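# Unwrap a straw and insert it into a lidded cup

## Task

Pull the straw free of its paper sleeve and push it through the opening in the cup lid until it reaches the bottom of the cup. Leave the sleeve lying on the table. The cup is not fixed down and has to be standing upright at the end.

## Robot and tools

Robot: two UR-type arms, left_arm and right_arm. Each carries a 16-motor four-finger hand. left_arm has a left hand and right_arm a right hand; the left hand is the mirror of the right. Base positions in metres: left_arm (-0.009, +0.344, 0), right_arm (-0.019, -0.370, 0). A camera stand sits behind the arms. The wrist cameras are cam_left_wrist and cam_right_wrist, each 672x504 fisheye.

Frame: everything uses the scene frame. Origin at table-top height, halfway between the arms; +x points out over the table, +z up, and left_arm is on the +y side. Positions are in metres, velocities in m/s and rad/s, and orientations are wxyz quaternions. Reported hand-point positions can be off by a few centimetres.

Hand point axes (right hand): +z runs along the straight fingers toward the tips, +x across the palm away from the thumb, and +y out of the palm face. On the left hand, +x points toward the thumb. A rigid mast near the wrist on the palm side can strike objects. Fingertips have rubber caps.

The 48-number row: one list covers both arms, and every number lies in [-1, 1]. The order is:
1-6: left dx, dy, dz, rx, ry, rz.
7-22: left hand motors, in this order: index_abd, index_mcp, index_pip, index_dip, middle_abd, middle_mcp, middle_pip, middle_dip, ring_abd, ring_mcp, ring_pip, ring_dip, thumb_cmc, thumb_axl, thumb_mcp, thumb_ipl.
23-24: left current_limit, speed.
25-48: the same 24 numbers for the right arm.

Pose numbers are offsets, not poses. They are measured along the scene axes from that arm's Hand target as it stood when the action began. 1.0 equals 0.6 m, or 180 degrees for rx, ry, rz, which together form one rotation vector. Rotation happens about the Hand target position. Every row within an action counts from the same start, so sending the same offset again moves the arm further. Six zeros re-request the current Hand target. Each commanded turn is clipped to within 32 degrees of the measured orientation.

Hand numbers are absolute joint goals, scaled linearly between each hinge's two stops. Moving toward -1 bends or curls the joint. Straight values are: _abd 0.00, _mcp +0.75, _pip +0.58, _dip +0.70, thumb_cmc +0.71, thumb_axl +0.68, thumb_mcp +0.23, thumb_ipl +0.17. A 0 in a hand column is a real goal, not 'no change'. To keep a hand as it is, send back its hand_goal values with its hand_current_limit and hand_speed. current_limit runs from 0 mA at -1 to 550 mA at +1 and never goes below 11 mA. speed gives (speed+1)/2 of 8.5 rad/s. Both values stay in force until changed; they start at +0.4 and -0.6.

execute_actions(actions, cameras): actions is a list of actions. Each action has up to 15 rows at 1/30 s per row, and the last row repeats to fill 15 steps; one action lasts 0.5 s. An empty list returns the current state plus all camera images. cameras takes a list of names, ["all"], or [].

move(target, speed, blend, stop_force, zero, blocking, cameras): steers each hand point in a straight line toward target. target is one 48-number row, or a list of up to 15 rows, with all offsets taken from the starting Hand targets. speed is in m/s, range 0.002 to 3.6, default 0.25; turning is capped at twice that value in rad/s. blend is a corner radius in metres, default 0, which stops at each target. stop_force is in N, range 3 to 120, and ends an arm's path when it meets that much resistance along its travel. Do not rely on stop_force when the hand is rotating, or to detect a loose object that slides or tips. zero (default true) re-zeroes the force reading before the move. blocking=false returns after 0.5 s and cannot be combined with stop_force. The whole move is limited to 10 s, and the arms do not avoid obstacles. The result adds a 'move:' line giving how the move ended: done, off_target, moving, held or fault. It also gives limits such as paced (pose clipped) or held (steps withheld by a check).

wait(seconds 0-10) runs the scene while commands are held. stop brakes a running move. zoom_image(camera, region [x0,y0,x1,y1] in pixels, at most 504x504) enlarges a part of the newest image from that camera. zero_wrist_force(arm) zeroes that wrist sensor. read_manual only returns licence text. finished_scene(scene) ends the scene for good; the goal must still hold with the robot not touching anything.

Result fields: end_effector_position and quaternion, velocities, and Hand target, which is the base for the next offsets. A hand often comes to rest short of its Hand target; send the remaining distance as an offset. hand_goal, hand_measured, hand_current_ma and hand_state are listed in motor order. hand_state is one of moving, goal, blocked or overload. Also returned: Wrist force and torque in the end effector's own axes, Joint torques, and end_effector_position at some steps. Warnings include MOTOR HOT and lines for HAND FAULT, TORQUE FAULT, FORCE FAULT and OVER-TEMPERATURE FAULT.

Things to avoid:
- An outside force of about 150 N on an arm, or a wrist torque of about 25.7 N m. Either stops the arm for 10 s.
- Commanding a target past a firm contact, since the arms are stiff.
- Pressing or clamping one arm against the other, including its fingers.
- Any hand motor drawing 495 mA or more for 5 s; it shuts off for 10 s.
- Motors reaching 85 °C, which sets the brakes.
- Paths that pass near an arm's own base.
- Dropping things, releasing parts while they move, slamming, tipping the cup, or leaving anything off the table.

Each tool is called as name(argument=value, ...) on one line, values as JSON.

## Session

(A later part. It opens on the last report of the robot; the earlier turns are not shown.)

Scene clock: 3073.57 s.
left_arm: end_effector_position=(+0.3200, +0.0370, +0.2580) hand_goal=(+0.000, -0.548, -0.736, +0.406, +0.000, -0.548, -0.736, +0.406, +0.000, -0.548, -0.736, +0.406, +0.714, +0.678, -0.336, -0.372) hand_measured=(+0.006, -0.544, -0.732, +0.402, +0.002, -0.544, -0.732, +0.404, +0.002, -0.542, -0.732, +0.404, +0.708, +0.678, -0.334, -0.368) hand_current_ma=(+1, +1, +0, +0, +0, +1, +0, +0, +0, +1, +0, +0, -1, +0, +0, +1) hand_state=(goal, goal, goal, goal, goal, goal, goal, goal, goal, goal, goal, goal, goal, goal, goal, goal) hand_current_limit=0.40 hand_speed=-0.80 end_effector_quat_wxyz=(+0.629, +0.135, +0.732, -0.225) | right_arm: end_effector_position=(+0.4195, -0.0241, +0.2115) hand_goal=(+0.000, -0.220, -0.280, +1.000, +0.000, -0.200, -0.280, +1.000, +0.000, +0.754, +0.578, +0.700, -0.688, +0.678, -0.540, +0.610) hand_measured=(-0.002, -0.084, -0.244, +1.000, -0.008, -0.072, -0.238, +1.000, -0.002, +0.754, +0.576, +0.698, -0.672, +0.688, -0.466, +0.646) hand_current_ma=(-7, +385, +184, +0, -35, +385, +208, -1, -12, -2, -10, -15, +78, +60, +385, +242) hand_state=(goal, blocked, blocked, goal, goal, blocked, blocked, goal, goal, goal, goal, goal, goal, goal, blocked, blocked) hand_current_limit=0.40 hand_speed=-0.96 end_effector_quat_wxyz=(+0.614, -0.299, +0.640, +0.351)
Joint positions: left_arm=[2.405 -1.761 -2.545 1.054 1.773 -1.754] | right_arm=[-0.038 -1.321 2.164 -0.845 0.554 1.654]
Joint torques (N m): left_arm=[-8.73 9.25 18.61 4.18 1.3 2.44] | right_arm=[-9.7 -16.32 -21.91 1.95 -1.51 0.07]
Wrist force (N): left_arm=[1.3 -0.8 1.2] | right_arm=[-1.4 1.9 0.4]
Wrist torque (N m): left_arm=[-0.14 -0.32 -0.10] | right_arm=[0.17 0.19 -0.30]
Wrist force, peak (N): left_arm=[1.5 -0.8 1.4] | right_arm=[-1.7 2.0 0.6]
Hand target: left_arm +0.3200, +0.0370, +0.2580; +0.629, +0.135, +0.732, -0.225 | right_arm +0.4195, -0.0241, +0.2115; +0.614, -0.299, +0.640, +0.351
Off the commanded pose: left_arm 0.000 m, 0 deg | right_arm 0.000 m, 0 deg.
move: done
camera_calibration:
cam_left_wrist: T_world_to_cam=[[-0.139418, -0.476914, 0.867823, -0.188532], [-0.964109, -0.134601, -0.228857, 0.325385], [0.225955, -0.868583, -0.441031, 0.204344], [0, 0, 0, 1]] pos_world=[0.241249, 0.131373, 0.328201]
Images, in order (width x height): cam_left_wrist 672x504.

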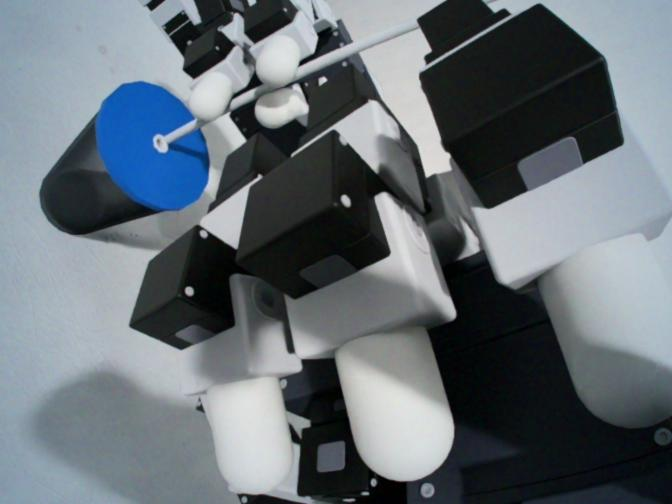

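move(target=[0,0,0,0,0,0, 0,-0.548,-0.737,0.406, 0,-0.548,-0.737,0.406, 0,-0.548,-0.737,0.406, 0.714,0.677,-0.337,-0.373, 0.4,-0.8, 0,0,-0.0058,0,0,0, 0,-0.22,-0.28,1.0, 0,-0.20,-0.28,1.0, 0,0.754,0.577,0.70, -0.689,0.677,-0.54,0.61, 0.4,-0.96], speed=0.008, stop_force=3, cameras=["cam_left_wrist"])

zoom_image(camera="cam_left_wrist", region=[145, 118, 189, 160])

Scene clock: 3093.83 s.
left_arm: end_effector_position=(+0.3200, +0.0370, +0.2580) hand_goal=(+0.000, -0.548, -0.736, +0.406, +0.000, -0.548, -0.736, +0.406, +0.000, -0.548, -0.736, +0.406, +0.714, +0.678, -0.336, -0.372) hand_measured=(+0.006, -0.544, -0.732, +0.402, +0.002, -0.544, -0.732, +0.404, +0.002, -0.542, -0.732, +0.404, +0.708, +0.678, -0.334, -0.368) hand_current_ma=(+1, +1, +0, +0, +0, +1, +0, +0, +0, +1, +0, +0, -1, +0, +0, +1) hand_state=(goal, goal, goal, goal, goal, goal, goal, goal, goal, goal, goal, goal, goal, goal, goal, goal) hand_current_limit=0.40 hand_speed=-0.80 end_effector_quat_wxyz=(+0.629, +0.135, +0.732, -0.225) | right_arm: end_effector_position=(+0.4195, -0.0241, +0.2080) hand_goal=(+0.000, -0.220, -0.280, +1.000, +0.000, -0.200, -0.280, +1.000, +0.000, +0.754, +0.578, +0.700, -0.688, +0.678, -0.540, +0.610) hand_measured=(-0.002, -0.084, -0.244, +1.000, -0.008, -0.072, -0.238, +1.000, -0.002, +0.754, +0.576, +0.698, -0.672, +0.688, -0.466, +0.646) hand_current_ma=(-7, +385, +184, +0, -35, +385, +208, -1, -12, -2, -10, -15, +78, +60, +385, +242) hand_state=(goal, blocked, blocked, goal, goal, blocked, blocked, goal, goal, goal, goal, goal, goal, goal, blocked, blocked) hand_current_limit=0.40 hand_speed=-0.96 end_effector_quat_wxyz=(+0.614, -0.299, +0.640, +0.351)
Joint positions: left_arm=[2.405 -1.761 -2.545 1.054 1.773 -1.754] | right_arm=[-0.038 -1.313 2.167 -0.855 0.554 1.653]
Joint torques (N m): left_arm=[-8.71 10.13 18.05 4.07 1.24 2.52] | right_arm=[-8.96 -16.93 -6.78 -3.65 -1.29 1.48]
Wrist force (N): left_arm=[1.5 -0.9 1.3] | right_arm=[-1.8 1.8 0.4]
Wrist torque (N m): left_arm=[-0.16 -0.33 -0.09] | right_arm=[0.16 0.24 -0.34]
Wrist force, peak (N): left_arm=[1.4 -1.1 1.4] | right_arm=[-1.6 2.1 0.7]
Hand target: left_arm +0.3200, +0.0370, +0.2580; +0.629, +0.135, +0.732, -0.225 | right_arm +0.4195, -0.0241, +0.2080; +0.614, -0.299, +0.640, +0.351
Off the commanded pose: left_arm 0.000 m, 0 deg | right_arm 0.000 m, 0 deg.
move: done
camera_calibration:
cam_left_wrist: T_world_to_cam=[[-0.139418, -0.476914, 0.867823, -0.188532], [-0.964109, -0.134601, -0.228857, 0.325385], [0.225955, -0.868583, -0.441031, 0.204344], [0, 0, 0, 1]] pos_world=[0.241249, 0.131373, 0.328201]
Images, in order (width x height): cam_left_wrist 672x504.

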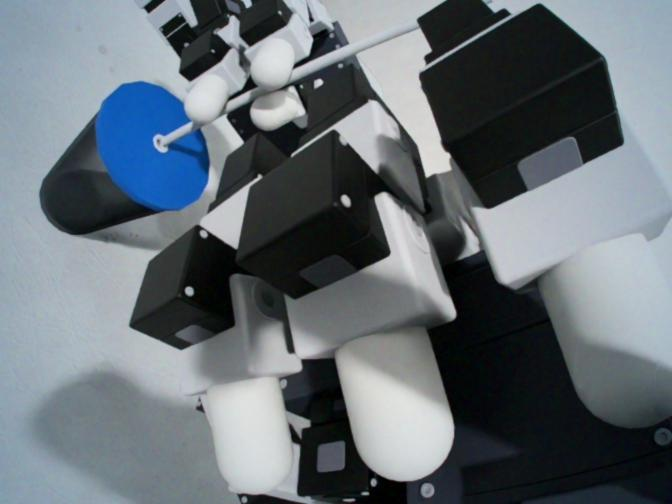

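Scaled by 11.455 from the camera's 672x504 image, which has a finer 960x720 frame.

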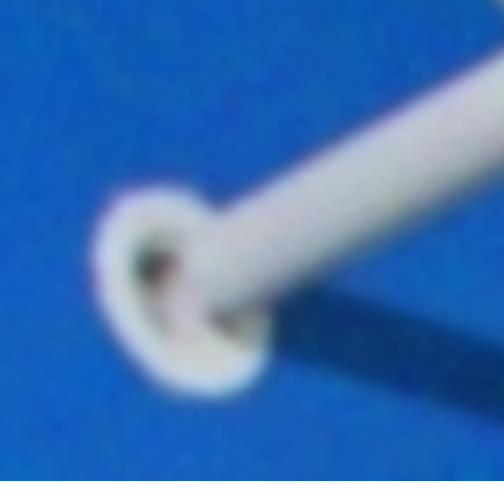

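move(target=[0,0,0,0,0,0, 0,-0.548,-0.737,0.406, 0,-0.548,-0.737,0.406, 0,-0.548,-0.737,0.406, 0.714,0.677,-0.337,-0.373, 0.4,-0.8, 0,0,-0.0167,0,0,0, 0,-0.22,-0.28,1.0, 0,-0.20,-0.28,1.0, 0,0.754,0.577,0.70, -0.689,0.677,-0.54,0.61, 0.4,-0.96], speed=0.005, stop_force=3, cameras=["cam_left_wrist"])

zoom_image(camera="cam_left_wrist", region=[145, 118, 189, 160])

Scene clock: 3106.53 s.
left_arm: end_effector_position=(+0.3200, +0.0370, +0.2580) hand_goal=(+0.000, -0.548, -0.736, +0.406, +0.000, -0.548, -0.736, +0.406, +0.000, -0.548, -0.736, +0.406, +0.714, +0.678, -0.336, -0.372) hand_measured=(+0.006, -0.544, -0.732, +0.402, +0.002, -0.544, -0.732, +0.404, +0.002, -0.542, -0.732, +0.404, +0.708, +0.678, -0.334, -0.368) hand_current_ma=(+1, +1, +0, +0, +0, +1, +0, +0, +0, +1, +0, +0, -1, +0, +0, +1) hand_state=(goal, goal, goal, goal, goal, goal, goal, goal, goal, goal, goal, goal, goal, goal, goal, goal) hand_current_limit=0.40 hand_speed=-0.80 end_effector_quat_wxyz=(+0.629, +0.135, +0.732, -0.225) | right_arm: end_effector_position=(+0.4196, -0.0241, +0.2048) hand_goal=(+0.000, -0.220, -0.280, +1.000, +0.000, -0.200, -0.280, +1.000, +0.000, +0.754, +0.578, +0.700, -0.688, +0.678, -0.540, +0.610) hand_measured=(+0.002, -0.084, -0.244, +1.000, -0.004, -0.072, -0.238, +1.000, -0.002, +0.754, +0.576, +0.698, -0.672, +0.688, -0.466, +0.646) hand_current_ma=(+12, +385, +184, +0, -16, +385, +208, -1, -12, -2, -10, -15, +85, +60, +385, +242) hand_state=(goal, blocked, blocked, goal, goal, blocked, blocked, goal, goal, goal, goal, goal, goal, goal, blocked, blocked) hand_current_limit=0.40 hand_speed=-0.96 end_effector_quat_wxyz=(+0.614, -0.299, +0.640, +0.351)
Joint positions: left_arm=[2.405 -1.761 -2.545 1.054 1.773 -1.754] | right_arm=[-0.038 -1.306 2.169 -0.865 0.554 1.653]
Joint torques (N m): left_arm=[-8.93 10.07 18.77 4.16 1.09 2.45] | right_arm=[-3.03 -29.65 -21.21 2.16 0.59 -0.97]
Wrist force (N): left_arm=[1.6 -0.7 1.1] | right_arm=[-3.4 1.8 0.5]
Wrist torque (N m): left_arm=[-0.11 -0.35 -0.08] | right_arm=[0.12 0.23 -0.25]
Wrist force, peak (N): left_arm=[1.5 -0.8 1.3] | right_arm=[-4.4 2.3 0.4]
Hand target: left_arm +0.3200, +0.0370, +0.2580; +0.629, +0.135, +0.732, -0.225 | right_arm +0.4196, -0.0241, +0.2048; +0.614, -0.299, +0.640, +0.351 (not the last commanded pose)
Off the commanded pose: left_arm 0.000 m, 0 deg | right_arm 0.007 m, 0 deg.
move: contact (right_arm)
camera_calibration:
cam_left_wrist: T_world_to_cam=[[-0.139418, -0.476914, 0.867823, -0.188532], [-0.964109, -0.134601, -0.228857, 0.325385], [0.225955, -0.868583, -0.441031, 0.204344], [0, 0, 0, 1]] pos_world=[0.241249, 0.131373, 0.328201]
Images, in order (width x height): cam_left_wrist 672x504.

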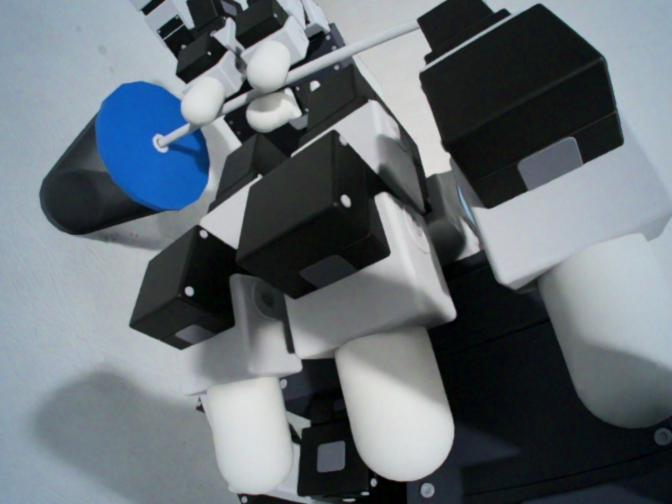

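Scaled by 11.455 from the camera's 672x504 image, which has a finer 960x720 frame.

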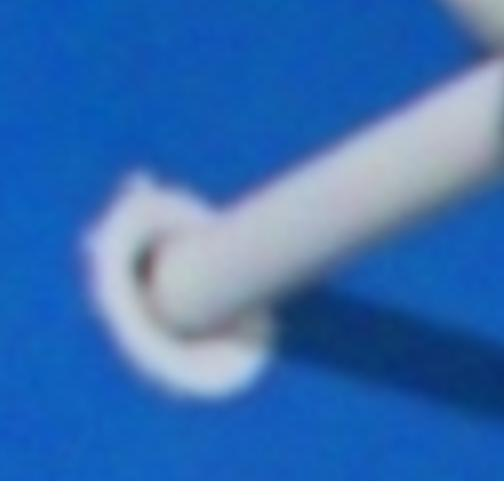

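move(target=[[0,0,0,0,0,0, 0,-0.548,-0.737,0.406, 0,-0.548,-0.737,0.406, 0,-0.548,-0.737,0.406, 0.714,0.677,-0.337,-0.373, 0.4,-0.8, 0,0,0.004,0,0,0, 0,-0.22,-0.28,1.0, 0,-0.20,-0.28,1.0, 0,0.754,0.577,0.70, -0.689,0.677,-0.54,0.61, 0.4,-0.96],[0,0,0,0,0,0, 0,-0.548,-0.737,0.406, 0,-0.548,-0.737,0.406, 0,-0.548,-0.737,0.406, 0.714,0.677,-0.337,-0.373, 0.4,-0.8, 0,0.0009,0.004,0,0,0, 0,-0.22,-0.28,1.0, 0,-0.20,-0.28,1.0, 0,0.754,0.577,0.70, -0.689,0.677,-0.54,0.61, 0.4,-0.96],[0,0,0,0,0,0, 0,-0.548,-0.737,0.406, 0,-0.548,-0.737,0.406, 0,-0.548,-0.737,0.406, 0.714,0.677,-0.337,-0.373, 0.4,-0.8, 0,0.0009,-0.009,0,0,0, 0,-0.22,-0.28,1.0, 0,-0.20,-0.28,1.0, 0,0.754,0.577,0.70, -0.689,0.677,-0.54,0.61, 0.4,-0.96]], speed=0.004, stop_force=3, zero=false, cameras=["cam_left_wrist"])

zoom_image(camera="cam_left_wrist", region=[145, 118, 189, 160])

Scene clock: 3145.57 s.
left_arm: end_effector_position=(+0.3200, +0.0370, +0.2580) hand_goal=(+0.000, -0.548, -0.736, +0.406, +0.000, -0.548, -0.736, +0.406, +0.000, -0.548, -0.736, +0.406, +0.714, +0.678, -0.336, -0.372) hand_measured=(+0.006, -0.544, -0.732, +0.402, +0.002, -0.544, -0.732, +0.404, +0.002, -0.542, -0.732, +0.404, +0.708, +0.678, -0.334, -0.368) hand_current_ma=(+1, +1, +0, +0, +0, +1, +0, +0, +0, +1, +0, +0, -1, +0, +0, +1) hand_state=(goal, goal, goal, goal, goal, goal, goal, goal, goal, goal, goal, goal, goal, goal, goal, goal) hand_current_limit=0.40 hand_speed=-0.80 end_effector_quat_wxyz=(+0.629, +0.135, +0.732, -0.225) | right_arm: end_effector_position=(+0.4196, -0.0236, +0.2043) hand_goal=(+0.000, -0.220, -0.280, +1.000, +0.000, -0.200, -0.280, +1.000, +0.000, +0.754, +0.578, +0.700, -0.688, +0.678, -0.540, +0.610) hand_measured=(+0.004, -0.084, -0.244, +1.000, -0.002, -0.072, -0.238, +1.000, -0.002, +0.754, +0.576, +0.698, -0.670, +0.688, -0.466, +0.646) hand_current_ma=(+17, +385, +184, +0, -11, +385, +207, -1, -12, -2, -10, -15, +87, +60, +385, +242) hand_state=(goal, blocked, blocked, goal, goal, blocked, blocked, goal, goal, goal, goal, goal, goal, goal, blocked, blocked) hand_current_limit=0.40 hand_speed=-0.96 end_effector_quat_wxyz=(+0.614, -0.299, +0.640, +0.351)
Joint positions: left_arm=[2.405 -1.761 -2.545 1.054 1.773 -1.754] | right_arm=[-0.036 -1.305 2.169 -0.866 0.555 1.653]
Joint torques (N m): left_arm=[-9.38 10.07 17.27 4.19 0.92 2.26] | right_arm=[6.6 -30.63 -20.36 2.02 1.05 -0.29]
Wrist force (N): left_arm=[1.3 -0.6 1.1] | right_arm=[-3.9 2.3 0.4]
Wrist torque (N m): left_arm=[-0.10 -0.31 -0.11] | right_arm=[0.19 0.27 -0.26]
Wrist force, peak (N): left_arm=[1.4 -1.1 1.4] | right_arm=[-4.9 2.1 0.3]
Hand target: left_arm +0.3200, +0.0370, +0.2580; +0.629, +0.135, +0.732, -0.225 | right_arm +0.4196, -0.0236, +0.2043; +0.614, -0.299, +0.640, +0.351 (not the last commanded pose)
Off the commanded pose: left_arm 0.000 m, 0 deg | right_arm 0.005 m, 0 deg.
move: contact (right_arm); path passed 2 of 3 targets
camera_calibration:
cam_left_wrist: T_world_to_cam=[[-0.139418, -0.476914, 0.867823, -0.188532], [-0.964109, -0.134601, -0.228857, 0.325385], [0.225955, -0.868583, -0.441031, 0.204344], [0, 0, 0, 1]] pos_world=[0.241249, 0.131373, 0.328201]
Images, in order (width x height): cam_left_wrist 672x504.

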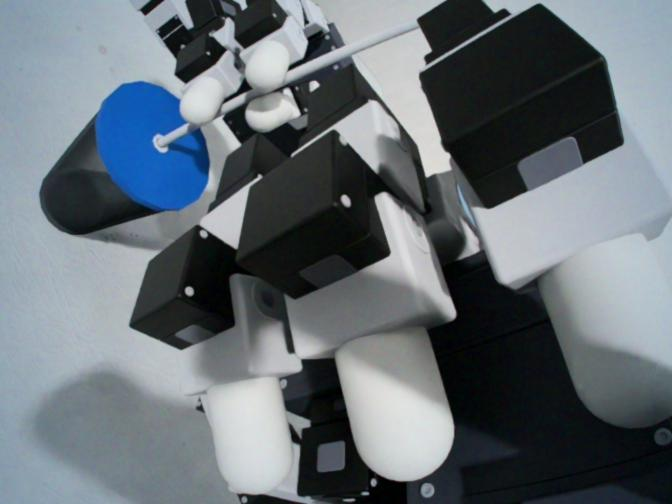

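Scaled by 11.455 from the camera's 672x504 image, which has a finer 960x720 frame.

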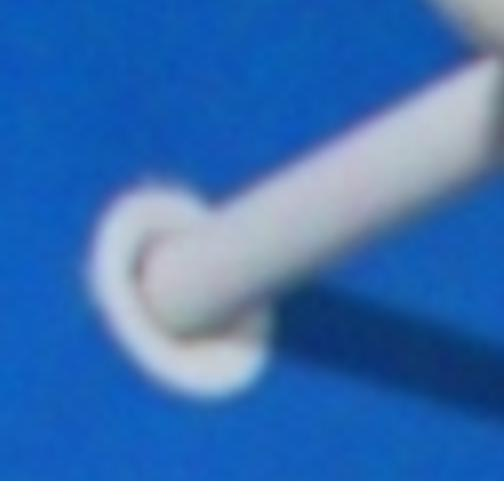

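move(target=[[0,0,0,0,0,0, 0,-0.548,-0.737,0.406, 0,-0.548,-0.737,0.406, 0,-0.548,-0.737,0.406, 0.714,0.677,-0.337,-0.373, 0.4,-0.8, 0,0,0.005,0,0,0, 0,-0.22,-0.28,1.0, 0,-0.20,-0.28,1.0, 0,0.754,0.577,0.70, -0.689,0.677,-0.54,0.61, 0.4,-0.96],[0,0,0,0,0,0, 0,-0.548,-0.737,0.406, 0,-0.548,-0.737,0.406, 0,-0.548,-0.737,0.406, 0.714,0.677,-0.337,-0.373, 0.4,-0.8, 0.0006,0.0004,0.005,0,0,0, 0,-0.22,-0.28,1.0, 0,-0.20,-0.28,1.0, 0,0.754,0.577,0.70, -0.689,0.677,-0.54,0.61, 0.4,-0.96],[0,0,0,0,0,0, 0,-0.548,-0.737,0.406, 0,-0.548,-0.737,0.406, 0,-0.548,-0.737,0.406, 0.714,0.677,-0.337,-0.373, 0.4,-0.8, 0.0006,0.0004,-0.009,0,0,0, 0,-0.22,-0.28,1.0, 0,-0.20,-0.28,1.0, 0,0.754,0.577,0.70, -0.689,0.677,-0.54,0.61, 0.4,-0.96]], speed=0.004, stop_force=3, zero=false, cameras=["cam_left_wrist"])

zoom_image(camera="cam_left_wrist", region=[145, 118, 189, 160])

Scene clock: 3160.57 s.
left_arm: end_effector_position=(+0.3200, +0.0370, +0.2580) hand_goal=(+0.000, -0.548, -0.736, +0.406, +0.000, -0.548, -0.736, +0.406, +0.000, -0.548, -0.736, +0.406, +0.714, +0.678, -0.336, -0.372) hand_measured=(+0.006, -0.544, -0.732, +0.402, +0.002, -0.544, -0.732, +0.404, +0.002, -0.542, -0.732, +0.404, +0.708, +0.678, -0.334, -0.368) hand_current_ma=(+1, +1, +0, +0, +0, +1, +0, +0, +0, +1, +0, +0, -1, +0, +0, +1) hand_state=(goal, goal, goal, goal, goal, goal, goal, goal, goal, goal, goal, goal, goal, goal, goal, goal) hand_current_limit=0.40 hand_speed=-0.80 end_effector_quat_wxyz=(+0.629, +0.135, +0.732, -0.225) | right_arm: end_effector_position=(+0.4199, -0.0233, +0.2043) hand_goal=(+0.000, -0.220, -0.280, +1.000, +0.000, -0.200, -0.280, +1.000, +0.000, +0.754, +0.578, +0.700, -0.688, +0.678, -0.540, +0.610) hand_measured=(+0.004, -0.084, -0.244, +1.000, -0.002, -0.072, -0.238, +1.000, -0.002, +0.754, +0.576, +0.698, -0.670, +0.688, -0.466, +0.646) hand_current_ma=(+17, +385, +184, +0, -7, +385, +207, -1, -12, -2, -10, -15, +89, +60, +385, +242) hand_state=(goal, blocked, blocked, goal, goal, blocked, blocked, goal, goal, goal, goal, goal, goal, goal, blocked, blocked) hand_current_limit=0.40 hand_speed=-0.96 end_effector_quat_wxyz=(+0.614, -0.299, +0.640, +0.351)
Joint positions: left_arm=[2.405 -1.761 -2.545 1.054 1.773 -1.754] | right_arm=[-0.036 -1.304 2.168 -0.865 0.556 1.653]
Joint torques (N m): left_arm=[-8.87 10.3 17.47 4.15 1.08 2.46] | right_arm=[7 -30.4 -20.96 2.09 1.16 -0.83]
Wrist force (N): left_arm=[1.6 -0.8 1.3] | right_arm=[-3.9 2.0 0.2]
Wrist torque (N m): left_arm=[-0.14 -0.34 -0.09] | right_arm=[0.17 0.26 -0.25]
Wrist force, peak (N): left_arm=[1.5 -0.7 1.4] | right_arm=[-4.9 2.3 0.1]
Hand target: left_arm +0.3200, +0.0370, +0.2580; +0.629, +0.135, +0.732, -0.225 | right_arm +0.4199, -0.0233, +0.2043; +0.614, -0.299, +0.640, +0.351 (not the last commanded pose)
Off the commanded pose: left_arm 0.000 m, 0 deg | right_arm 0.005 m, 0 deg.
move: contact (right_arm); path passed 2 of 3 targets
camera_calibration:
cam_left_wrist: T_world_to_cam=[[-0.139418, -0.476914, 0.867823, -0.188532], [-0.964109, -0.134601, -0.228857, 0.325385], [0.225955, -0.868583, -0.441031, 0.204344], [0, 0, 0, 1]] pos_world=[0.241249, 0.131373, 0.328201]
Images, in order (width x height): cam_left_wrist 672x504.

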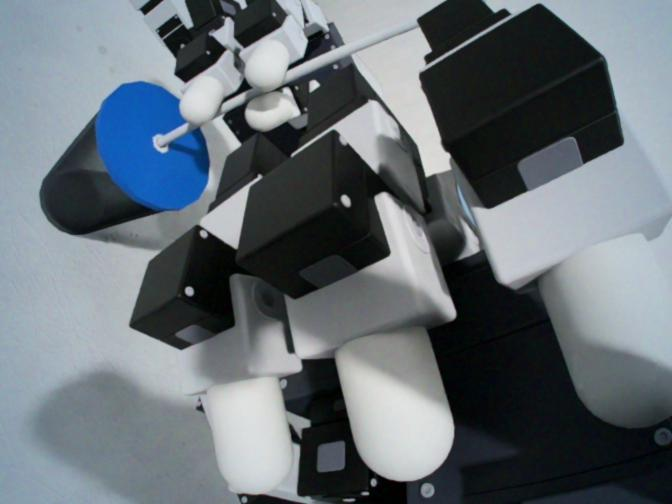

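Scaled by 11.455 from the camera's 672x504 image, which has a finer 960x720 frame.

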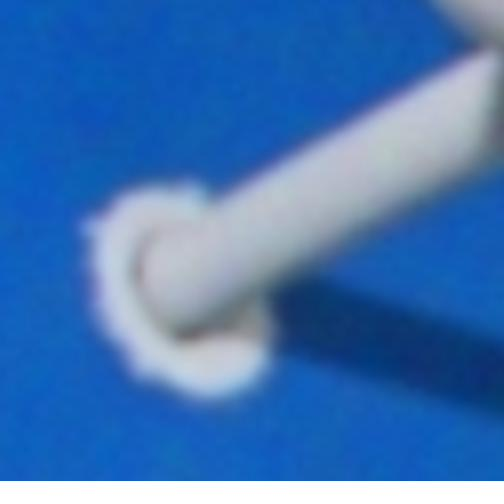

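move(target=[0,0,0,0,0,0, 0,-0.548,-0.737,0.406, 0,-0.548,-0.737,0.406, 0,-0.548,-0.737,0.406, 0.714,0.677,-0.337,-0.373, 0.4,-0.8, 0,0,-0.012,0,0,0, 0,-0.22,-0.28,1.0, 0,-0.20,-0.28,1.0, 0,0.754,0.577,0.70, -0.689,0.677,-0.54,0.61, 0.4,-0.96], speed=0.004, stop_force=5, zero=false, cameras=["cam_left_wrist"])

zoom_image(camera="cam_left_wrist", region=[145, 118, 189, 160])

Scene clock: 3188.67 s.
left_arm: end_effector_position=(+0.3200, +0.0370, +0.2580) hand_goal=(+0.000, -0.548, -0.736, +0.406, +0.000, -0.548, -0.736, +0.406, +0.000, -0.548, -0.736, +0.406, +0.714, +0.678, -0.336, -0.372) hand_measured=(+0.006, -0.544, -0.732, +0.402, +0.002, -0.544, -0.732, +0.404, +0.002, -0.542, -0.732, +0.404, +0.708, +0.678, -0.334, -0.368) hand_current_ma=(+1, +1, +0, +0, +0, +1, +0, +0, +0, +1, +0, +0, -1, +0, +0, +1) hand_state=(goal, goal, goal, goal, goal, goal, goal, goal, goal, goal, goal, goal, goal, goal, goal, goal) hand_current_limit=0.40 hand_speed=-0.80 end_effector_quat_wxyz=(+0.629, +0.135, +0.732, -0.225) | right_arm: end_effector_position=(+0.4199, -0.0233, +0.1971) hand_goal=(+0.000, -0.220, -0.280, +1.000, +0.000, -0.200, -0.280, +1.000, +0.000, +0.754, +0.578, +0.700, -0.688, +0.678, -0.540, +0.610) hand_measured=(+0.004, -0.094, -0.244, +1.000, +0.004, -0.078, -0.238, +1.000, -0.002, +0.754, +0.576, +0.698, -0.668, +0.690, -0.466, +0.646) hand_current_ma=(+20, +385, +184, +0, +18, +385, +207, -1, -12, -2, -10, -15, +104, +69, +385, +242) hand_state=(goal, blocked, blocked, goal, goal, blocked, blocked, goal, goal, goal, goal, goal, blocked, goal, blocked, blocked) hand_current_limit=0.40 hand_speed=-0.96 end_effector_quat_wxyz=(+0.614, -0.299, +0.640, +0.351)
Joint positions: left_arm=[2.405 -1.761 -2.545 1.054 1.773 -1.754] | right_arm=[-0.036 -1.289 2.174 -0.887 0.556 1.653]
Joint torques (N m): left_arm=[-8.56 10.76 17.12 4.19 1.02 2.63] | right_arm=[1.91 -16.46 -5.52 -3.64 -0.8 0.36]
Wrist force (N): left_arm=[1.3 -0.6 1.3] | right_arm=[-4.8 2.0 0.7]
Wrist torque (N m): left_arm=[-0.12 -0.31 -0.11] | right_arm=[0.16 0.28 -0.25]
Wrist force, peak (N): left_arm=[1.5 -0.9 1.3] | right_arm=[-5.5 2.3 0.4]
Hand target: left_arm +0.3200, +0.0370, +0.2580; +0.629, +0.135, +0.732, -0.225 | right_arm +0.4199, -0.0233, +0.1971; +0.614, -0.299, +0.640, +0.351
Off the commanded pose: left_arm 0.000 m, 0 deg | right_arm 0.000 m, 0 deg.
move: done
camera_calibration:
cam_left_wrist: T_world_to_cam=[[-0.139418, -0.476914, 0.867823, -0.188532], [-0.964109, -0.134601, -0.228857, 0.325385], [0.225955, -0.868583, -0.441031, 0.204344], [0, 0, 0, 1]] pos_world=[0.241249, 0.131373, 0.328201]
Images, in order (width x height): cam_left_wrist 672x504.

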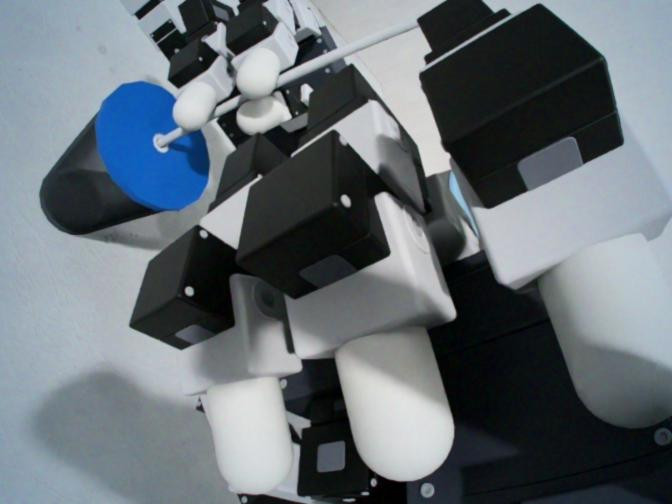

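Scaled by 11.455 from the camera's 672x504 image, which has a finer 960x720 frame.

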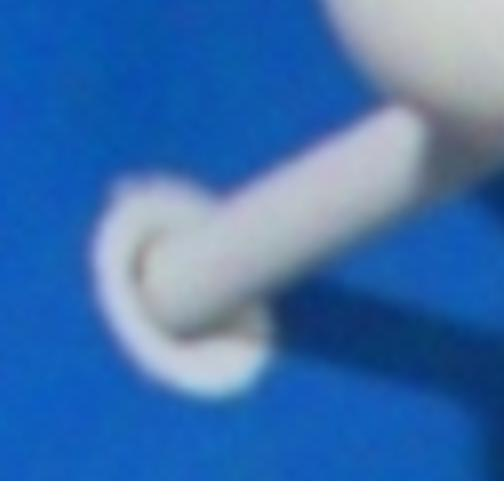

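execute_actions(actions=[], cameras=["cam_right_wrist"])

Scene clock: 3191.93 s.
left_arm: end_effector_position=(+0.3200, +0.0370, +0.2580) hand_goal=(+0.000, -0.548, -0.736, +0.406, +0.000, -0.548, -0.736, +0.406, +0.000, -0.548, -0.736, +0.406, +0.714, +0.678, -0.336, -0.372) hand_measured=(+0.006, -0.544, -0.732, +0.402, +0.002, -0.544, -0.732, +0.404, +0.002, -0.542, -0.732, +0.404, +0.708, +0.678, -0.334, -0.368) hand_current_ma=(+1, +1, +0, +0, +0, +1, +0, +0, +0, +1, +0, +0, -1, +0, +0, +1) hand_state=(goal, goal, goal, goal, goal, goal, goal, goal, goal, goal, goal, goal, goal, goal, goal, goal) hand_current_limit=0.40 hand_speed=-0.80 end_effector_quat_wxyz=(+0.629, +0.135, +0.732, -0.225) | right_arm: end_effector_position=(+0.4199, -0.0233, +0.1971) hand_goal=(+0.000, -0.220, -0.280, +1.000, +0.000, -0.200, -0.280, +1.000, +0.000, +0.754, +0.578, +0.700, -0.688, +0.678, -0.540, +0.610) hand_measured=(+0.004, -0.094, -0.244, +1.000, +0.004, -0.078, -0.238, +1.000, -0.002, +0.754, +0.576, +0.698, -0.668, +0.690, -0.466, +0.646) hand_current_ma=(+20, +385, +184, +0, +18, +385, +207, -1, -12, -2, -10, -15, +104, +69, +385, +242) hand_state=(goal, blocked, blocked, goal, goal, blocked, blocked, goal, goal, goal, goal, goal, blocked, goal, blocked, blocked) hand_current_limit=0.40 hand_speed=-0.96 end_effector_quat_wxyz=(+0.614, -0.299, +0.640, +0.351)
Joint positions: left_arm=[2.405 -1.761 -2.545 1.054 1.773 -1.754] | right_arm=[-0.036 -1.289 2.174 -0.887 0.556 1.653]
Joint velocities: within noise
Joint torques (N m): left_arm=[-9.32 10.8 17.52 4.18 0.96 2.65] | right_arm=[0.31 -16.1 -4.4 -3.47 -0.56 1.35]
Motor temperatures (°C): left_arm=[34 30 31 40 35 38] | right_arm=[29 33 31 41 35 34]
Wrist force (N): left_arm=[1.1 -0.9 1.1] | right_arm=[-5.1 1.6 0.5]
Wrist torque (N m): left_arm=[-0.14 -0.29 -0.12] | right_arm=[0.11 0.31 -0.28]
Wrist force, peak (N): left_arm=[1.7 -0.9 1.4] | right_arm=[-5.3 2.0 0.5]
Hand target: left_arm +0.3200, +0.0370, +0.2580; +0.629, +0.135, +0.732, -0.225 | right_arm +0.4199, -0.0233, +0.1971; +0.614, -0.299, +0.640, +0.351
Off the commanded pose: left_arm 0.000 m, 0 deg | right_arm 0.000 m, 0 deg.
camera_calibration:
cam_right_wrist: T_world_to_cam=[[-0.502448, 0.356766, 0.787568, 0.100386], [0.0225862, -0.90517, 0.424448, -0.158283], [0.864312, 0.231052, 0.446743, -0.317912], [0, 0, 0, 1]] pos_world=[0.328789, -0.105634, 0.130147]
Images, in order (width x height): cam_right_wrist 672x504.

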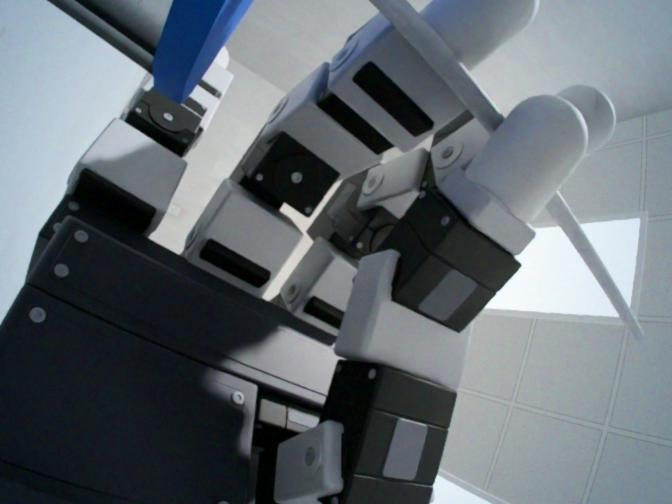

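move(target=[0,0,0,0,0,0, 0,-0.548,-0.737,0.406, 0,-0.548,-0.737,0.406, 0,-0.548,-0.737,0.406, 0.714,0.677,-0.337,-0.373, 0.4,-0.8, 0,0,0.0067,0,0,0, 0,-0.22,-0.28,1.0, 0,-0.20,-0.28,1.0, 0,0.754,0.577,0.70, -0.689,0.677,-0.54,0.61, 0.4,-0.96], speed=0.01, cameras=["cam_left_wrist"])

zoom_image(camera="cam_left_wrist", region=[145, 118, 189, 160])

Scene clock: 3222.60 s.
left_arm: end_effector_position=(+0.3200, +0.0370, +0.2580) hand_goal=(+0.000, -0.548, -0.736, +0.406, +0.000, -0.548, -0.736, +0.406, +0.000, -0.548, -0.736, +0.406, +0.714, +0.678, -0.336, -0.372) hand_measured=(+0.006, -0.544, -0.732, +0.402, +0.002, -0.544, -0.732, +0.404, +0.002, -0.542, -0.732, +0.404, +0.708, +0.678, -0.334, -0.368) hand_current_ma=(+1, +1, +0, +0, +0, +1, +0, +0, +0, +1, +0, +0, -1, +0, +0, +1) hand_state=(goal, goal, goal, goal, goal, goal, goal, goal, goal, goal, goal, goal, goal, goal, goal, goal) hand_current_limit=0.40 hand_speed=-0.80 end_effector_quat_wxyz=(+0.629, +0.135, +0.732, -0.225) | right_arm: end_effector_position=(+0.4199, -0.0233, +0.2010) hand_goal=(+0.000, -0.220, -0.280, +1.000, +0.000, -0.200, -0.280, +1.000, +0.000, +0.754, +0.578, +0.700, -0.688, +0.678, -0.540, +0.610) hand_measured=(-0.006, -0.094, -0.244, +1.000, -0.006, -0.080, -0.240, +1.000, -0.002, +0.754, +0.576, +0.698, -0.672, +0.690, -0.466, +0.646) hand_current_ma=(-22, +385, +184, +0, -22, +385, +204, -1, -12, -2, -10, -15, +84, +69, +385, +242) hand_state=(goal, blocked, blocked, goal, goal, blocked, blocked, goal, goal, goal, goal, goal, goal, goal, blocked, blocked) hand_current_limit=0.40 hand_speed=-0.96 end_effector_quat_wxyz=(+0.614, -0.299, +0.640, +0.351)
Joint positions: left_arm=[2.405 -1.761 -2.545 1.054 1.773 -1.754] | right_arm=[-0.036 -1.297 2.171 -0.875 0.556 1.654]
Joint torques (N m): left_arm=[-9.22 10.38 17.02 4.27 0.82 2.65] | right_arm=[-0.41 -31.71 -21.13 2 0.32 1.02]
Wrist force (N): left_arm=[1.3 -0.9 1.0] | right_arm=[-1.5 1.9 0.6]
Wrist torque (N m): left_arm=[-0.13 -0.32 -0.10] | right_arm=[0.15 0.19 -0.31]
Wrist force, peak (N): left_arm=[1.4 -1.0 1.4] | right_arm=[-5.2 2.0 0.3]
Hand target: left_arm +0.3200, +0.0370, +0.2580; +0.629, +0.135, +0.732, -0.225 | right_arm +0.4199, -0.0233, +0.2011; +0.614, -0.299, +0.640, +0.351
Off the commanded pose: left_arm 0.000 m, 0 deg | right_arm 0.000 m, 0 deg.
move: done
camera_calibration:
cam_left_wrist: T_world_to_cam=[[-0.139418, -0.476914, 0.867823, -0.188532], [-0.964109, -0.134601, -0.228857, 0.325385], [0.225955, -0.868583, -0.441031, 0.204344], [0, 0, 0, 1]] pos_world=[0.241249, 0.131373, 0.328201]
Images, in order (width x height): cam_left_wrist 672x504.

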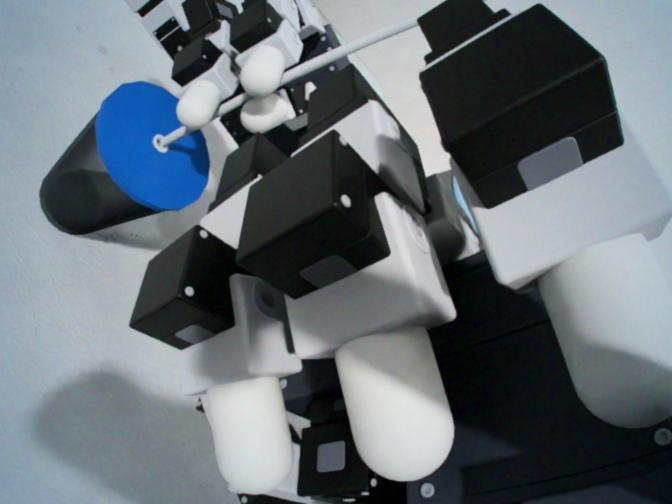

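Scaled by 11.455 from the camera's 672x504 image, which has a finer 960x720 frame.

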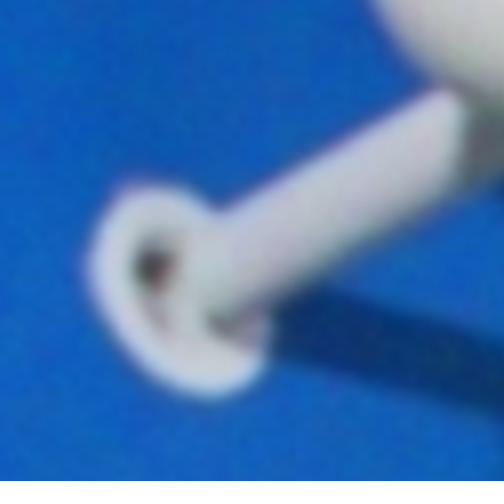

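zoom_image(camera="cam_left_wrist", region=[150, 128, 180, 158])

Scaled by 16.800 from the camera's 672x504 image, which has a finer 960x720 frame.

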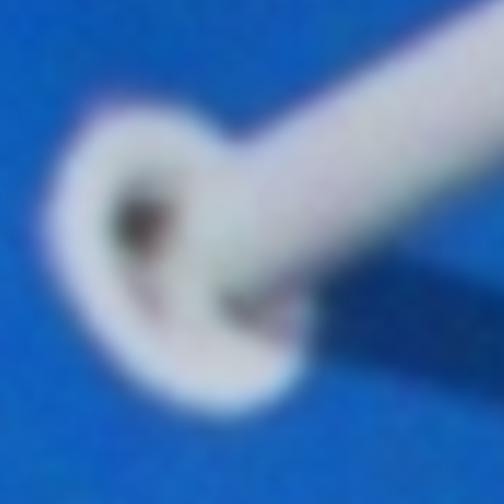

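move(target=[[0,0,0,0,0,0, 0,-0.548,-0.737,0.406, 0,-0.548,-0.737,0.406, 0,-0.548,-0.737,0.406, 0.714,0.677,-0.337,-0.373, 0.4,-0.8, 0.0004,0.0009,0,0,0,0, 0,-0.25,-0.28,1.0, 0,-0.23,-0.28,1.0, 0,0.754,0.577,0.70, -0.689,0.677,-0.60,0.61, 0.7,-0.96]], speed=0.004)

move(target=[0,0,0,0,0,0, 0,-0.548,-0.737,0.406, 0,-0.548,-0.737,0.406, 0,-0.548,-0.737,0.406, 0.714,0.677,-0.337,-0.373, 0.4,-0.8, 0,0,-0.012,0,0,0, 0,-0.25,-0.28,1.0, 0,-0.23,-0.28,1.0, 0,0.754,0.577,0.70, -0.689,0.677,-0.60,0.61, 0.7,-0.96], speed=0.004, stop_force=2, cameras=["cam_left_wrist"])

zoom_image(camera="cam_left_wrist", region=[150, 128, 180, 158])

Scene clock: 3255.50 s.
left_arm: end_effector_position=(+0.3200, +0.0370, +0.2580) hand_goal=(+0.000, -0.548, -0.736, +0.406, +0.000, -0.548, -0.736, +0.406, +0.000, -0.548, -0.736, +0.406, +0.714, +0.678, -0.336, -0.372) hand_measured=(+0.006, -0.544, -0.732, +0.402, +0.002, -0.544, -0.732, +0.404, +0.002, -0.542, -0.732, +0.404, +0.708, +0.678, -0.334, -0.368) hand_current_ma=(+1, +1, +0, +0, +0, +1, +0, +0, +0, +1, +0, +0, -1, +0, +0, +1) hand_state=(goal, goal, goal, goal, goal, goal, goal, goal, goal, goal, goal, goal, goal, goal, goal, goal) hand_current_limit=0.40 hand_speed=-0.80 end_effector_quat_wxyz=(+0.629, +0.135, +0.732, -0.225) | right_arm: end_effector_position=(+0.4201, -0.0228, +0.2011) hand_goal=(+0.000, -0.250, -0.280, +1.000, +0.000, -0.230, -0.280, +1.000, +0.000, +0.754, +0.578, +0.700, -0.688, +0.678, -0.600, +0.610) hand_measured=(-0.006, -0.094, -0.244, +1.000, -0.006, -0.086, -0.240, +1.000, -0.002, +0.754, +0.576, +0.698, -0.672, +0.690, -0.466, +0.646) hand_current_ma=(-26, +468, +184, +0, -27, +468, +204, -1, -12, -2, -10, -15, +84, +69, +468, +242) hand_state=(goal, blocked, blocked, goal, goal, blocked, blocked, goal, goal, goal, goal, goal, goal, goal, blocked, blocked) hand_current_limit=0.70 hand_speed=-0.96 end_effector_quat_wxyz=(+0.614, -0.299, +0.640, +0.351)
Joint positions: left_arm=[2.405 -1.761 -2.545 1.054 1.773 -1.754] | right_arm=[-0.034 -1.297 2.17 -0.875 0.557 1.653]
Joint torques (N m): left_arm=[-9.4 11.5 16.61 4.05 0.88 2.44] | right_arm=[7.07 -16.88 -21.32 1.98 1.35 -1.46]
Wrist force (N): left_arm=[1.2 -0.6 1.1] | right_arm=[-1.4 1.9 0.4]
Wrist torque (N m): left_arm=[-0.11 -0.31 -0.12] | right_arm=[0.17 0.19 -0.31]
Wrist force, peak (N): left_arm=[1.6 -0.8 1.4] | right_arm=[-2.0 2.0 0.4]
Hand target: left_arm +0.3200, +0.0370, +0.2580; +0.629, +0.135, +0.732, -0.225 | right_arm +0.4202, -0.0228, +0.2011; +0.614, -0.299, +0.640, +0.351
Off the commanded pose: left_arm 0.000 m, 0 deg | right_arm 0.000 m, 0 deg.
move: done

stop_force must be a number from 3 to 120 (N); nothing of the call was run

Scaled by 16.800 from the camera's 672x504 image, which has a finer 960x720 frame.
This view is cut from an older image: the scene may have changed since it was taken.

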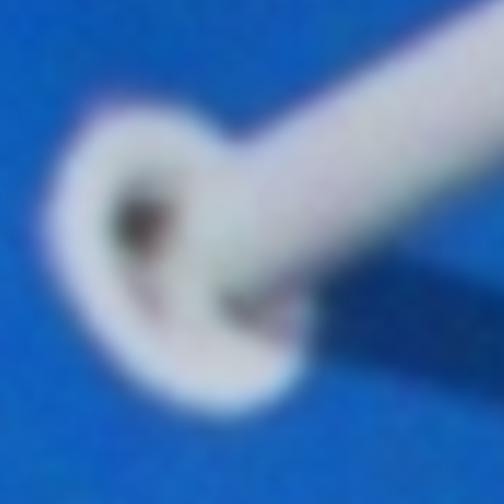

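move(target=[0,0,0,0,0,0, 0,-0.548,-0.737,0.406, 0,-0.548,-0.737,0.406, 0,-0.548,-0.737,0.406, 0.714,0.677,-0.337,-0.373, 0.4,-0.8, 0,0,-0.012,0,0,0, 0,-0.25,-0.28,1.0, 0,-0.23,-0.28,1.0, 0,0.754,0.577,0.70, -0.689,0.677,-0.60,0.61, 0.7,-0.96], speed=0.004, stop_force=3, cameras=["cam_left_wrist"])

zoom_image(camera="cam_left_wrist", region=[150, 128, 180, 158])

Scene clock: 3265.97 s.
left_arm: end_effector_position=(+0.3200, +0.0370, +0.2580) hand_goal=(+0.000, -0.548, -0.736, +0.406, +0.000, -0.548, -0.736, +0.406, +0.000, -0.548, -0.736, +0.406, +0.714, +0.678, -0.336, -0.372) hand_measured=(+0.006, -0.544, -0.732, +0.402, +0.002, -0.544, -0.732, +0.404, +0.002, -0.542, -0.732, +0.404, +0.708, +0.678, -0.334, -0.368) hand_current_ma=(+1, +1, +0, +0, +0, +1, +0, +0, +0, +1, +0, +0, -1, +0, +0, +1) hand_state=(goal, goal, goal, goal, goal, goal, goal, goal, goal, goal, goal, goal, goal, goal, goal, goal) hand_current_limit=0.40 hand_speed=-0.80 end_effector_quat_wxyz=(+0.629, +0.135, +0.732, -0.225) | right_arm: end_effector_position=(+0.4202, -0.0228, +0.1983) hand_goal=(+0.000, -0.250, -0.280, +1.000, +0.000, -0.230, -0.280, +1.000, +0.000, +0.754, +0.578, +0.700, -0.688, +0.678, -0.600, +0.610) hand_measured=(-0.002, -0.094, -0.244, +1.000, -0.002, -0.086, -0.240, +1.000, -0.002, +0.754, +0.576, +0.698, -0.670, +0.690, -0.466, +0.646) hand_current_ma=(-5, +467, +184, +0, -7, +468, +204, -1, -12, -2, -10, -15, +93, +69, +467, +242) hand_state=(goal, blocked, blocked, goal, goal, blocked, blocked, goal, goal, goal, goal, goal, goal, goal, blocked, blocked) hand_current_limit=0.70 hand_speed=-0.96 end_effector_quat_wxyz=(+0.614, -0.299, +0.640, +0.351)
Joint positions: left_arm=[2.405 -1.761 -2.545 1.054 1.773 -1.754] | right_arm=[-0.034 -1.29 2.172 -0.883 0.557 1.653]
Joint torques (N m): left_arm=[-9.62 12.75 17.34 4.26 0.72 2.25] | right_arm=[6.4 -30.85 -21.35 2.05 1.23 -1.44]
Wrist force (N): left_arm=[1.2 -0.8 1.1] | right_arm=[-3.8 1.9 0.5]
Wrist torque (N m): left_arm=[-0.13 -0.31 -0.12] | right_arm=[0.15 0.27 -0.29]
Wrist force, peak (N): left_arm=[1.6 -0.7 1.3] | right_arm=[-4.8 1.7 0.5]
Hand target: left_arm +0.3200, +0.0370, +0.2580; +0.629, +0.135, +0.732, -0.225 | right_arm +0.4202, -0.0228, +0.1983; +0.614, -0.299, +0.640, +0.351 (not the last commanded pose)
Off the commanded pose: left_arm 0.000 m, 0 deg | right_arm 0.004 m, 0 deg.
move: contact (right_arm)
camera_calibration:
cam_left_wrist: T_world_to_cam=[[-0.139418, -0.476914, 0.867823, -0.188532], [-0.964109, -0.134601, -0.228857, 0.325385], [0.225955, -0.868583, -0.441031, 0.204344], [0, 0, 0, 1]] pos_world=[0.241249, 0.131373, 0.328201]
Images, in order (width x height): cam_left_wrist 672x504.

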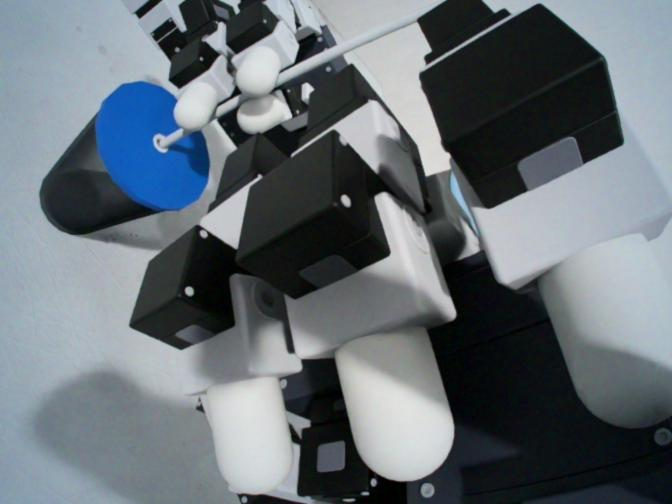

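Scaled by 16.800 from the camera's 672x504 image, which has a finer 960x720 frame.

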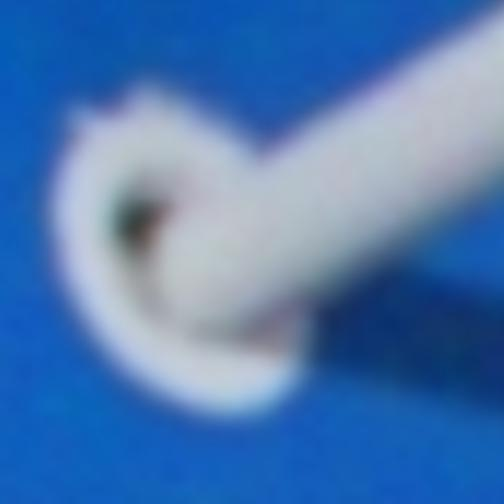

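move(target=[[0,0,0,0,0,0, 0,-0.548,-0.737,0.406, 0,-0.548,-0.737,0.406, 0,-0.548,-0.737,0.406, 0.714,0.677,-0.337,-0.373, 0.4,-0.8, 0,0,0.005,0,0,0, 0,-0.25,-0.28,1.0, 0,-0.23,-0.28,1.0, 0,0.754,0.577,0.70, -0.689,0.677,-0.60,0.61, 0.7,-0.96],[0,0,0,0,0,0, 0,-0.548,-0.737,0.406, 0,-0.548,-0.737,0.406, 0,-0.548,-0.737,0.406, 0.714,0.677,-0.337,-0.373, 0.4,-0.8, 0.0002,0.0019,0.005,0,0,0, 0,-0.25,-0.28,1.0, 0,-0.23,-0.28,1.0, 0,0.754,0.577,0.70, -0.689,0.677,-0.60,0.61, 0.7,-0.96],[0,0,0,0,0,0, 0,-0.548,-0.737,0.406, 0,-0.548,-0.737,0.406, 0,-0.548,-0.737,0.406, 0.714,0.677,-0.337,-0.373, 0.4,-0.8, 0.0002,0.0019,-0.008,0,0,0, 0,-0.25,-0.28,1.0, 0,-0.23,-0.28,1.0, 0,0.754,0.577,0.70, -0.689,0.677,-0.60,0.61, 0.7,-0.96]], speed=0.004, stop_force=3, zero=false, cameras=["cam_left_wrist"])

zoom_image(camera="cam_left_wrist", region=[150, 128, 180, 158])

Scene clock: 3285.60 s.
left_arm: end_effector_position=(+0.3200, +0.0370, +0.2580) hand_goal=(+0.000, -0.548, -0.736, +0.406, +0.000, -0.548, -0.736, +0.406, +0.000, -0.548, -0.736, +0.406, +0.714, +0.678, -0.336, -0.372) hand_measured=(+0.006, -0.544, -0.732, +0.402, +0.002, -0.544, -0.732, +0.404, +0.002, -0.542, -0.732, +0.404, +0.708, +0.678, -0.334, -0.368) hand_current_ma=(+1, +1, +0, +0, +0, +1, +0, +0, +0, +1, +0, +0, -1, +0, +0, +1) hand_state=(goal, goal, goal, goal, goal, goal, goal, goal, goal, goal, goal, goal, goal, goal, goal, goal) hand_current_limit=0.40 hand_speed=-0.80 end_effector_quat_wxyz=(+0.629, +0.135, +0.732, -0.225) | right_arm: end_effector_position=(+0.4203, -0.0217, +0.1952) hand_goal=(+0.000, -0.250, -0.280, +1.000, +0.000, -0.230, -0.280, +1.000, +0.000, +0.754, +0.578, +0.700, -0.688, +0.678, -0.600, +0.610) hand_measured=(-0.002, -0.094, -0.244, +1.000, -0.002, -0.086, -0.240, +1.000, -0.002, +0.754, +0.576, +0.698, -0.670, +0.690, -0.466, +0.646) hand_current_ma=(-5, +468, +184, +0, -6, +468, +204, -1, -12, -2, -10, -15, +92, +69, +467, +242) hand_state=(goal, blocked, blocked, goal, goal, blocked, blocked, goal, goal, goal, goal, goal, goal, goal, blocked, blocked) hand_current_limit=0.70 hand_speed=-0.96 end_effector_quat_wxyz=(+0.614, -0.299, +0.640, +0.351)
Joint positions: left_arm=[2.405 -1.761 -2.545 1.054 1.773 -1.754] | right_arm=[-0.031 -1.283 2.173 -0.892 0.56 1.653]
Joint torques (N m): left_arm=[-9.42 12.46 15.32 4.19 0.66 2.58] | right_arm=[7.5 -30.38 -20.87 1.98 1.31 -1.39]
Wrist force (N): left_arm=[1.0 -0.4 1.3] | right_arm=[-3.3 2.3 0.7]
Wrist torque (N m): left_arm=[-0.09 -0.28 -0.14] | right_arm=[0.21 0.24 -0.27]
Wrist force, peak (N): left_arm=[1.6 -0.8 1.4] | right_arm=[-4.6 2.2 0.6]
Hand target: left_arm +0.3200, +0.0370, +0.2580; +0.629, +0.135, +0.732, -0.225 | right_arm +0.4203, -0.0217, +0.1952; +0.614, -0.299, +0.640, +0.351 (not the last commanded pose)
Off the commanded pose: left_arm 0.000 m, 0 deg | right_arm 0.002 m, 0 deg.
move: contact (right_arm); path passed 2 of 3 targets
camera_calibration:
cam_left_wrist: T_world_to_cam=[[-0.139418, -0.476914, 0.867823, -0.188532], [-0.964109, -0.134601, -0.228857, 0.325385], [0.225955, -0.868583, -0.441031, 0.204344], [0, 0, 0, 1]] pos_world=[0.241249, 0.131373, 0.328201]
Images, in order (width x height): cam_left_wrist 672x504.

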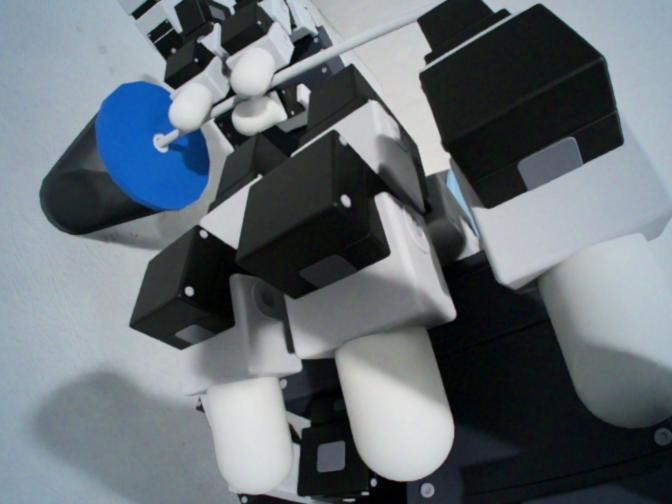

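Scaled by 16.800 from the camera's 672x504 image, which has a finer 960x720 frame.

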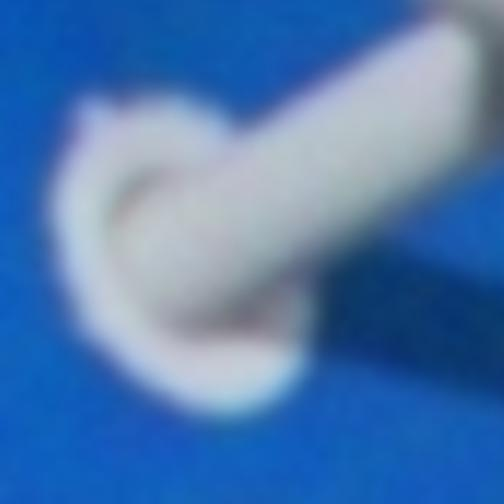

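execute_actions(actions=[], cameras=["cam_right_wrist"])

zoom_image(camera="cam_right_wrist", region=[350, 0, 672, 350])

Scene clock: 3295.83 s.
left_arm: end_effector_position=(+0.3200, +0.0370, +0.2580) hand_goal=(+0.000, -0.548, -0.736, +0.406, +0.000, -0.548, -0.736, +0.406, +0.000, -0.548, -0.736, +0.406, +0.714, +0.678, -0.336, -0.372) hand_measured=(+0.006, -0.544, -0.732, +0.402, +0.002, -0.544, -0.732, +0.404, +0.002, -0.542, -0.732, +0.404, +0.708, +0.678, -0.334, -0.368) hand_current_ma=(+1, +1, +0, +0, +0, +1, +0, +0, +0, +1, +0, +0, -1, +0, +0, +1) hand_state=(goal, goal, goal, goal, goal, goal, goal, goal, goal, goal, goal, goal, goal, goal, goal, goal) hand_current_limit=0.40 hand_speed=-0.80 end_effector_quat_wxyz=(+0.629, +0.135, +0.732, -0.225) | right_arm: end_effector_position=(+0.4203, -0.0217, +0.1952) hand_goal=(+0.000, -0.250, -0.280, +1.000, +0.000, -0.230, -0.280, +1.000, +0.000, +0.754, +0.578, +0.700, -0.688, +0.678, -0.600, +0.610) hand_measured=(-0.002, -0.094, -0.244, +1.000, -0.002, -0.086, -0.240, +1.000, -0.002, +0.754, +0.576, +0.698, -0.670, +0.690, -0.466, +0.646) hand_current_ma=(-5, +467, +184, +0, -6, +468, +204, -1, -12, -2, -10, -15, +92, +69, +467, +242) hand_state=(goal, blocked, blocked, goal, goal, blocked, blocked, goal, goal, goal, goal, goal, goal, goal, blocked, blocked) hand_current_limit=0.70 hand_speed=-0.96 end_effector_quat_wxyz=(+0.614, -0.299, +0.640, +0.351)
Joint positions: left_arm=[2.405 -1.761 -2.545 1.054 1.773 -1.754] | right_arm=[-0.031 -1.283 2.173 -0.892 0.56 1.653]
Joint velocities: within noise
Joint torques (N m): left_arm=[-8.16 11.78 16.39 4.15 0.71 2.41] | right_arm=[7.44 -30.42 -20.89 2.2 1.16 -1.44]
Motor temperatures (°C): left_arm=[34 30 31 40 35 38] | right_arm=[29 33 31 41 35 33]
Wrist force (N): left_arm=[1.2 -0.8 1.2] | right_arm=[-3.2 2.2 0.6]
Wrist torque (N m): left_arm=[-0.14 -0.29 -0.12] | right_arm=[0.20 0.24 -0.27]
Wrist force, peak (N): left_arm=[1.5 -1.0 1.5] | right_arm=[-3.5 2.1 0.5]
Hand target: left_arm +0.3200, +0.0370, +0.2580; +0.629, +0.135, +0.732, -0.225 | right_arm +0.4203, -0.0217, +0.1952; +0.614, -0.299, +0.640, +0.351 (not the last commanded pose)
Off the commanded pose: left_arm 0.000 m, 0 deg | right_arm 0.002 m, 0 deg.
camera_calibration:
cam_right_wrist: T_world_to_cam=[[-0.502448, 0.356766, 0.787568, 0.101477], [0.0225862, -0.90517, 0.424448, -0.155947], [0.864312, 0.231052, 0.446743, -0.317802], [0, 0, 0, 1]] pos_world=[0.329189, -0.103934, 0.128247]
Images, in order (width x height): cam_right_wrist 672x504.

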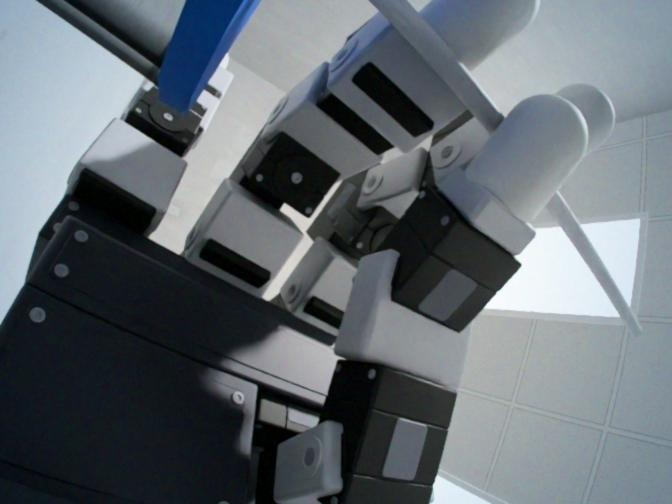

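Scaled by 1.440 from the camera's 672x504 image, which has a finer 960x720 frame.

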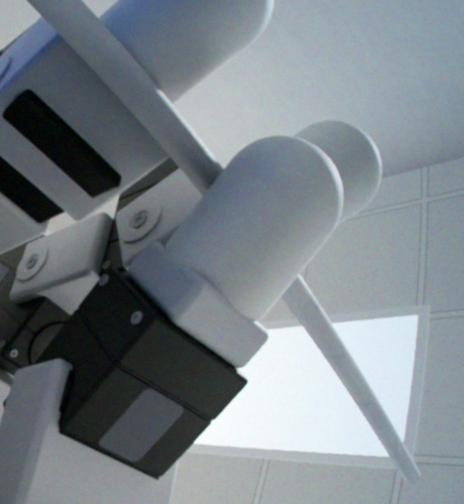

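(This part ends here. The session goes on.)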